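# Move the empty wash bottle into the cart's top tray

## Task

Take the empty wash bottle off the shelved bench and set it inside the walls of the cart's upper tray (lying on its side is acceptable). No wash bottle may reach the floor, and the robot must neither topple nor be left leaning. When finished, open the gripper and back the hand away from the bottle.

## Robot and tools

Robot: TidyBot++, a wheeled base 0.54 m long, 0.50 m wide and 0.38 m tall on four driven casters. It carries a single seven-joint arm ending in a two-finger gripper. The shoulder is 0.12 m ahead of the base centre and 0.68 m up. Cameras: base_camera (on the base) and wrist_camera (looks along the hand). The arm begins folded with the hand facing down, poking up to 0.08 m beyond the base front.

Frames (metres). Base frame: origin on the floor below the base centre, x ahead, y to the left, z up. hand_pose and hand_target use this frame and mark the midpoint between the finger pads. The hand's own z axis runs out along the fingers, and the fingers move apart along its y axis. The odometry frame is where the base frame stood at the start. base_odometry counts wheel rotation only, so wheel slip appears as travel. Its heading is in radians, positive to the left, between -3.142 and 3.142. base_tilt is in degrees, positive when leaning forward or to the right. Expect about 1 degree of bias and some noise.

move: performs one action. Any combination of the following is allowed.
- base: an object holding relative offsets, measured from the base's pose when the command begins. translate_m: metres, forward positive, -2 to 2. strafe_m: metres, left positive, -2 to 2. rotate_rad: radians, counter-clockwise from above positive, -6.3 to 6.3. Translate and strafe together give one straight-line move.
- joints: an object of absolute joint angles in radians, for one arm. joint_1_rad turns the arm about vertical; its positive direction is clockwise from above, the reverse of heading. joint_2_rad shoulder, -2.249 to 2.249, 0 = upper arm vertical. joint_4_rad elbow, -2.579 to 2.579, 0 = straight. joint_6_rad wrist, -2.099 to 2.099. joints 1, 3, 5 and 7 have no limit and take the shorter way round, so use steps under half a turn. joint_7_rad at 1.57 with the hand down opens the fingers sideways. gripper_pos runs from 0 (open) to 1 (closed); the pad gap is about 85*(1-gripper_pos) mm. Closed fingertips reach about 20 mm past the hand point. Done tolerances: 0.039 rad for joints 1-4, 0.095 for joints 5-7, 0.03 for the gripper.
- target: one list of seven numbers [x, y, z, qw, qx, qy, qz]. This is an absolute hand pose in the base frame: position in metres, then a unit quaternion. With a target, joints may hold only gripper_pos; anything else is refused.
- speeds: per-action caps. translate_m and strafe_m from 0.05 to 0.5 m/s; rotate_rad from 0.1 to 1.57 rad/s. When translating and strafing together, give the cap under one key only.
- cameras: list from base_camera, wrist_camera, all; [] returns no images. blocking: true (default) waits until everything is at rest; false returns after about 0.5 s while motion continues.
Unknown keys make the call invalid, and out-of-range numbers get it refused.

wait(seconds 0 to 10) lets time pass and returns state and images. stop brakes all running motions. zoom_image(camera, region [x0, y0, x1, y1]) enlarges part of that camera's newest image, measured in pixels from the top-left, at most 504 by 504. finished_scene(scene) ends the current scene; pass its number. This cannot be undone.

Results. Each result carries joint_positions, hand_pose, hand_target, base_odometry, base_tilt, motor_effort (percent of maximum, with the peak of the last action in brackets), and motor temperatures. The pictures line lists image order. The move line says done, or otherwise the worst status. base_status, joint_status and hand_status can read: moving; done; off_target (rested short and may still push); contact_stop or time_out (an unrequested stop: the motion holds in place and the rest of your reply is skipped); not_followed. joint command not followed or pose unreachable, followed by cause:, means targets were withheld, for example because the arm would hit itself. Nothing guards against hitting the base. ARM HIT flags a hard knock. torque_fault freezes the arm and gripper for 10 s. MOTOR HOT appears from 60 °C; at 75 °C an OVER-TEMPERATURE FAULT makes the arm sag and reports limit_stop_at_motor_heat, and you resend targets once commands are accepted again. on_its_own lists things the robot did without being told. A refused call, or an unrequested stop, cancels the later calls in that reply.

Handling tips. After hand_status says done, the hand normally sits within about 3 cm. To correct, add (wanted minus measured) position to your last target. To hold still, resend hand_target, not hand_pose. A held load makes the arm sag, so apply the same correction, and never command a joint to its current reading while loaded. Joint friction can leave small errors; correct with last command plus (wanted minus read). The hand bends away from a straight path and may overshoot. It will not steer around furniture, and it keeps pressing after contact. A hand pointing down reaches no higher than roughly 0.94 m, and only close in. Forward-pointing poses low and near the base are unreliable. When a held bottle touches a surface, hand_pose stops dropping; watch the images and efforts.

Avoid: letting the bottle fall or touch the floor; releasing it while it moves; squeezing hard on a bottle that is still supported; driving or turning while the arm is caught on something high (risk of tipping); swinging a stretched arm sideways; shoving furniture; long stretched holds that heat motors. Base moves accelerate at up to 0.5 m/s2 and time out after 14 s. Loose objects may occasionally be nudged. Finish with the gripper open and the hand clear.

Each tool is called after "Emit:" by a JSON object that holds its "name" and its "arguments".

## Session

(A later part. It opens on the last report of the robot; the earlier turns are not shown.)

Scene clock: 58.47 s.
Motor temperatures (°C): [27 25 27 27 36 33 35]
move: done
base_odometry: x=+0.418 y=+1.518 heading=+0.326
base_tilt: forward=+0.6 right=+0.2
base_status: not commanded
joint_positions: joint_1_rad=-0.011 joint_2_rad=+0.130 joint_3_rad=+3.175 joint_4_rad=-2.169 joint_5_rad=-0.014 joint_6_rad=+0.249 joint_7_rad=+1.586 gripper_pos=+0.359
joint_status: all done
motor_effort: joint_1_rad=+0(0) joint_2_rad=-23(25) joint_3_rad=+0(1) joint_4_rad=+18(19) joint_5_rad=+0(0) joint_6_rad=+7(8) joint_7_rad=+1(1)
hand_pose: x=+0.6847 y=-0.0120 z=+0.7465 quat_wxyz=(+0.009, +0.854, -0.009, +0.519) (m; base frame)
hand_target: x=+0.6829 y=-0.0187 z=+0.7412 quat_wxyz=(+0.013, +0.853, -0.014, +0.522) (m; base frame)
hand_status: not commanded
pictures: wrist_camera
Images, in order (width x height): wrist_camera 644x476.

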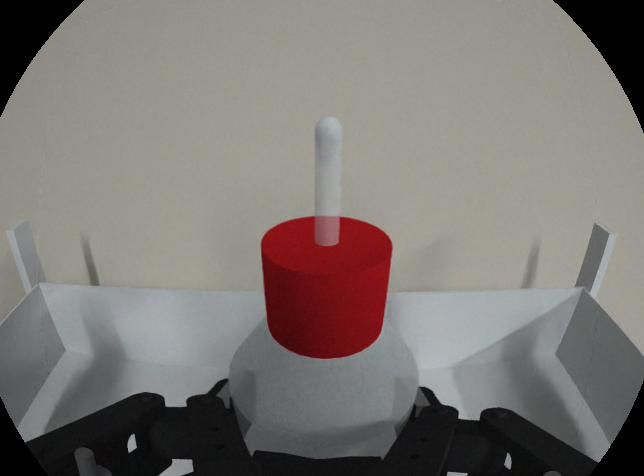

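Emit:
{"name": "move", "arguments": {"joints": {"joint_2_rad": 0.158, "joint_4_rad": -2.207, "joint_6_rad": 0.3215}, "cameras": []}}

Scene clock: 60.03 s.
Motor temperatures (°C): [27 25 27 27 36 33 35]
move: done
base_odometry: x=+0.418 y=+1.518 heading=+0.326
base_tilt: forward=+0.6 right=+0.2
base_status: not commanded
joint_positions: joint_1_rad=-0.011 joint_2_rad=+0.147 joint_3_rad=+3.175 joint_4_rad=-2.187 joint_5_rad=-0.014 joint_6_rad=+0.290 joint_7_rad=+1.586 gripper_pos=+0.359
joint_status: all done
motor_effort: joint_1_rad=+0(0) joint_2_rad=-23(24) joint_3_rad=+0(1) joint_4_rad=+16(18) joint_5_rad=+0(0) joint_6_rad=+7(8) joint_7_rad=+0(1)
hand_pose: x=+0.6853 y=-0.0121 z=+0.7391 quat_wxyz=(+0.010, +0.853, -0.009, +0.522) (m; base frame)
hand_target: x=+0.6828 y=-0.0189 z=+0.7314 quat_wxyz=(+0.013, +0.853, -0.014, +0.522) (m; base frame)
hand_status: not commanded
pictures: none
No camera images: "cameras" was empty.

Emit:
{"name": "move", "arguments": {"joints": {"gripper_pos": 0.25}, "cameras": ["wrist_camera"]}}

Emit:
{"name": "move", "arguments": {"joints": {"gripper_pos": 0.0}, "cameras": ["wrist_camera"]}}

Scene clock: 60.87 s.
Motor temperatures (°C): [27 25 27 27 36 33 35]
move: done
base_odometry: x=+0.418 y=+1.518 heading=+0.326
base_tilt: forward=+0.6 right=+0.2
base_status: not commanded
joint_positions: joint_1_rad=-0.011 joint_2_rad=+0.147 joint_3_rad=+3.175 joint_4_rad=-2.187 joint_5_rad=-0.014 joint_6_rad=+0.290 joint_7_rad=+1.586 gripper_pos=+0.250
joint_status: all done
motor_effort: joint_1_rad=+0(0) joint_2_rad=-23(24) joint_3_rad=+0(1) joint_4_rad=+17(17) joint_5_rad=+0(0) joint_6_rad=+6(8) joint_7_rad=+1(1)
hand_pose: x=+0.6853 y=-0.0121 z=+0.7391 quat_wxyz=(+0.010, +0.853, -0.009, +0.522) (m; base frame)
hand_target: x=+0.6828 y=-0.0189 z=+0.7314 quat_wxyz=(+0.013, +0.853, -0.014, +0.522) (m; base frame)
hand_status: not commanded
pictures: wrist_camera
Images, in order (width x height): wrist_camera 644x476.

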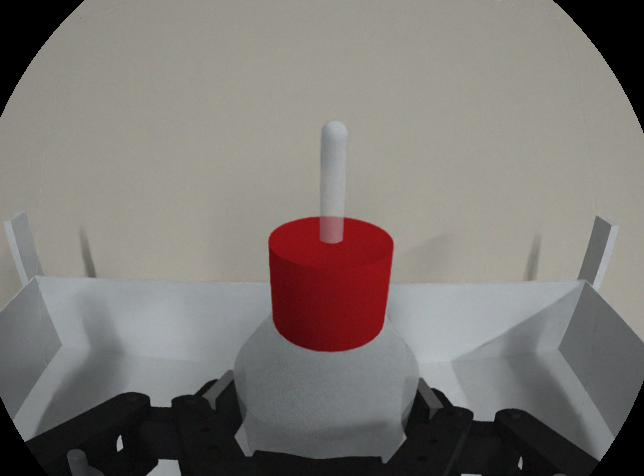

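Scene clock: 61.53 s.
Motor temperatures (°C): [27 25 27 27 36 33 35]
move: done
base_odometry: x=+0.418 y=+1.518 heading=+0.326
base_tilt: forward=+0.6 right=+0.2
base_status: not commanded
joint_positions: joint_1_rad=-0.011 joint_2_rad=+0.147 joint_3_rad=+3.175 joint_4_rad=-2.187 joint_5_rad=-0.014 joint_6_rad=+0.290 joint_7_rad=+1.586 gripper_pos=+0.000
joint_status: all done
motor_effort: joint_1_rad=+0(0) joint_2_rad=-23(23) joint_3_rad=+0(1) joint_4_rad=+17(17) joint_5_rad=+0(0) joint_6_rad=+7(8) joint_7_rad=+1(1)
hand_pose: x=+0.6853 y=-0.0121 z=+0.7391 quat_wxyz=(+0.010, +0.853, -0.009, +0.522) (m; base frame)
hand_target: x=+0.6828 y=-0.0189 z=+0.7314 quat_wxyz=(+0.013, +0.853, -0.014, +0.522) (m; base frame)
hand_status: not commanded
pictures: wrist_camera
Images, in order (width x height): wrist_camera 644x476.

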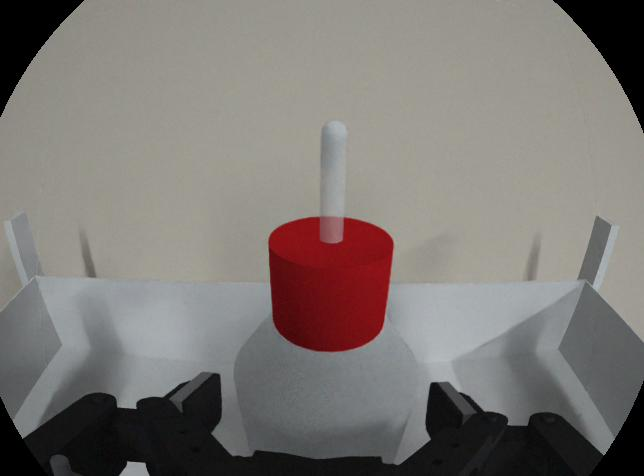

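Emit:
{"name": "move", "arguments": {"joints": {"joint_2_rad": 0.077, "joint_4_rad": -2.07, "joint_6_rad": 0.067}, "cameras": ["wrist_camera"]}}

Emit:
{"name": "move", "arguments": {"joints": {"joint_2_rad": -0.02, "joint_4_rad": -1.865, "joint_6_rad": -0.236}, "cameras": []}}

Emit:
{"name": "move", "arguments": {"joints": {"joint_2_rad": -0.053, "joint_4_rad": -1.602, "joint_6_rad": -0.531}, "cameras": []}}

Emit:
{"name": "move", "arguments": {"base": {"translate_m": -0.35}, "cameras": ["wrist_camera"]}}

Scene clock: 63.10 s.
Motor temperatures (°C): [27 25 27 27 36 33 35]
move: done
base_odometry: x=+0.418 y=+1.518 heading=+0.326
base_tilt: forward=+0.7 right=+0.2
base_status: not commanded
joint_positions: joint_1_rad=-0.011 joint_2_rad=+0.076 joint_3_rad=+3.175 joint_4_rad=-2.094 joint_5_rad=-0.014 joint_6_rad=+0.105 joint_7_rad=+1.586 gripper_pos=+0.000
joint_status: all done
motor_effort: joint_1_rad=+0(0) joint_2_rad=-22(24) joint_3_rad=+0(1) joint_4_rad=+18(19) joint_5_rad=+0(0) joint_6_rad=+7(8) joint_7_rad=+0(1)
hand_pose: x=+0.6847 y=-0.0115 z=+0.7762 quat_wxyz=(+0.008, +0.859, -0.009, +0.512) (m; base frame)
hand_target: x=+0.6869 y=-0.0181 z=+0.7783 quat_wxyz=(+0.010, +0.862, -0.014, +0.506) (m; base frame)
hand_status: not commanded
pictures: wrist_camera
Images, in order (width x height): wrist_camera 644x476.

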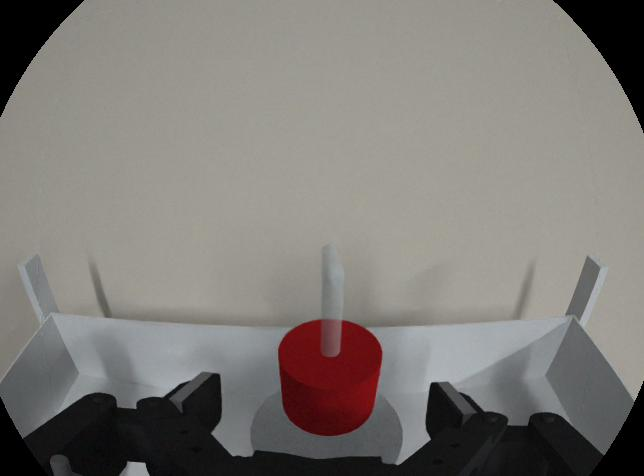

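Scene clock: 64.63 s.
Motor temperatures (°C): [27 25 27 27 36 33 35]
move: done
base_odometry: x=+0.418 y=+1.518 heading=+0.326
base_tilt: forward=+0.6 right=+0.2
base_status: not commanded
joint_positions: joint_1_rad=-0.011 joint_2_rad=-0.023 joint_3_rad=+3.175 joint_4_rad=-1.891 joint_5_rad=-0.014 joint_6_rad=-0.197 joint_7_rad=+1.586 gripper_pos=+0.000
joint_status: all done
motor_effort: joint_1_rad=+0(0) joint_2_rad=-20(24) joint_3_rad=+0(1) joint_4_rad=+21(21) joint_5_rad=+0(0) joint_6_rad=+6(8) joint_7_rad=+0(1)
hand_pose: x=+0.6842 y=-0.0106 z=+0.8629 quat_wxyz=(+0.004, +0.858, -0.009, +0.513) (m; base frame)
hand_target: x=+0.6850 y=-0.0171 z=+0.8653 quat_wxyz=(+0.007, +0.863, -0.014, +0.506) (m; base frame)
hand_status: not commanded
pictures: none
No camera images: "cameras" was empty.

Scene clock: 66.27 s.
Motor temperatures (°C): [27 25 27 27 36 33 35]
move: done
base_odometry: x=+0.418 y=+1.518 heading=+0.326
base_tilt: forward=+0.6 right=+0.2
base_status: not commanded
joint_positions: joint_1_rad=-0.011 joint_2_rad=-0.052 joint_3_rad=+3.175 joint_4_rad=-1.630 joint_5_rad=-0.014 joint_6_rad=-0.492 joint_7_rad=+1.586 gripper_pos=+0.000
joint_status: all done
motor_effort: joint_1_rad=+0(0) joint_2_rad=-20(23) joint_3_rad=+0(1) joint_4_rad=+22(23) joint_5_rad=+0(0) joint_6_rad=+8(8) joint_7_rad=+0(1)
hand_pose: x=+0.6849 y=-0.0096 z=+0.9507 quat_wxyz=(+0.003, +0.860, -0.007, +0.510) (m; base frame)
hand_target: x=+0.6830 y=-0.0162 z=+0.9571 quat_wxyz=(+0.005, +0.862, -0.012, +0.506) (m; base frame)
hand_status: not commanded
pictures: none
No camera images: "cameras" was empty.

Scene clock: 68.27 s.
Motor temperatures (°C): [27 25 27 27 36 33 35]
move: done
base_odometry: x=+0.086 y=+1.406 heading=+0.326
base_tilt: forward=+0.6 right=+0.2
base_status: done
joint_positions: joint_1_rad=-0.011 joint_2_rad=-0.062 joint_3_rad=+3.175 joint_4_rad=-1.630 joint_5_rad=-0.014 joint_6_rad=-0.497 joint_7_rad=+1.586 gripper_pos=+0.000
joint_status: not commanded
motor_effort: joint_1_rad=+0(1) joint_2_rad=-20(24) joint_3_rad=+1(1) joint_4_rad=+22(23) joint_5_rad=+0(0) joint_6_rad=+6(8) joint_7_rad=+0(1)
hand_pose: x=+0.6816 y=-0.0096 z=+0.9552 quat_wxyz=(+0.003, +0.859, -0.007, +0.513) (m; base frame)
hand_target: x=+0.6830 y=-0.0162 z=+0.9571 quat_wxyz=(+0.005, +0.862, -0.012, +0.506) (m; base frame)
hand_status: not commanded
pictures: wrist_camera
Images, in order (width x height): wrist_camera 644x476.

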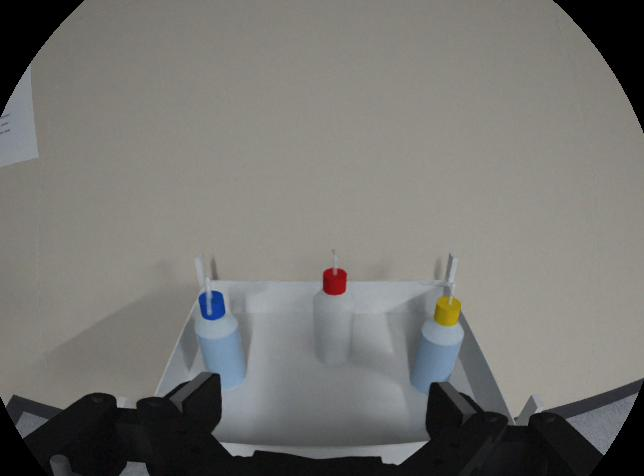

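Emit:
{"name": "finished_scene", "arguments": {"scene": 2}}

The scene is finished: the task was done.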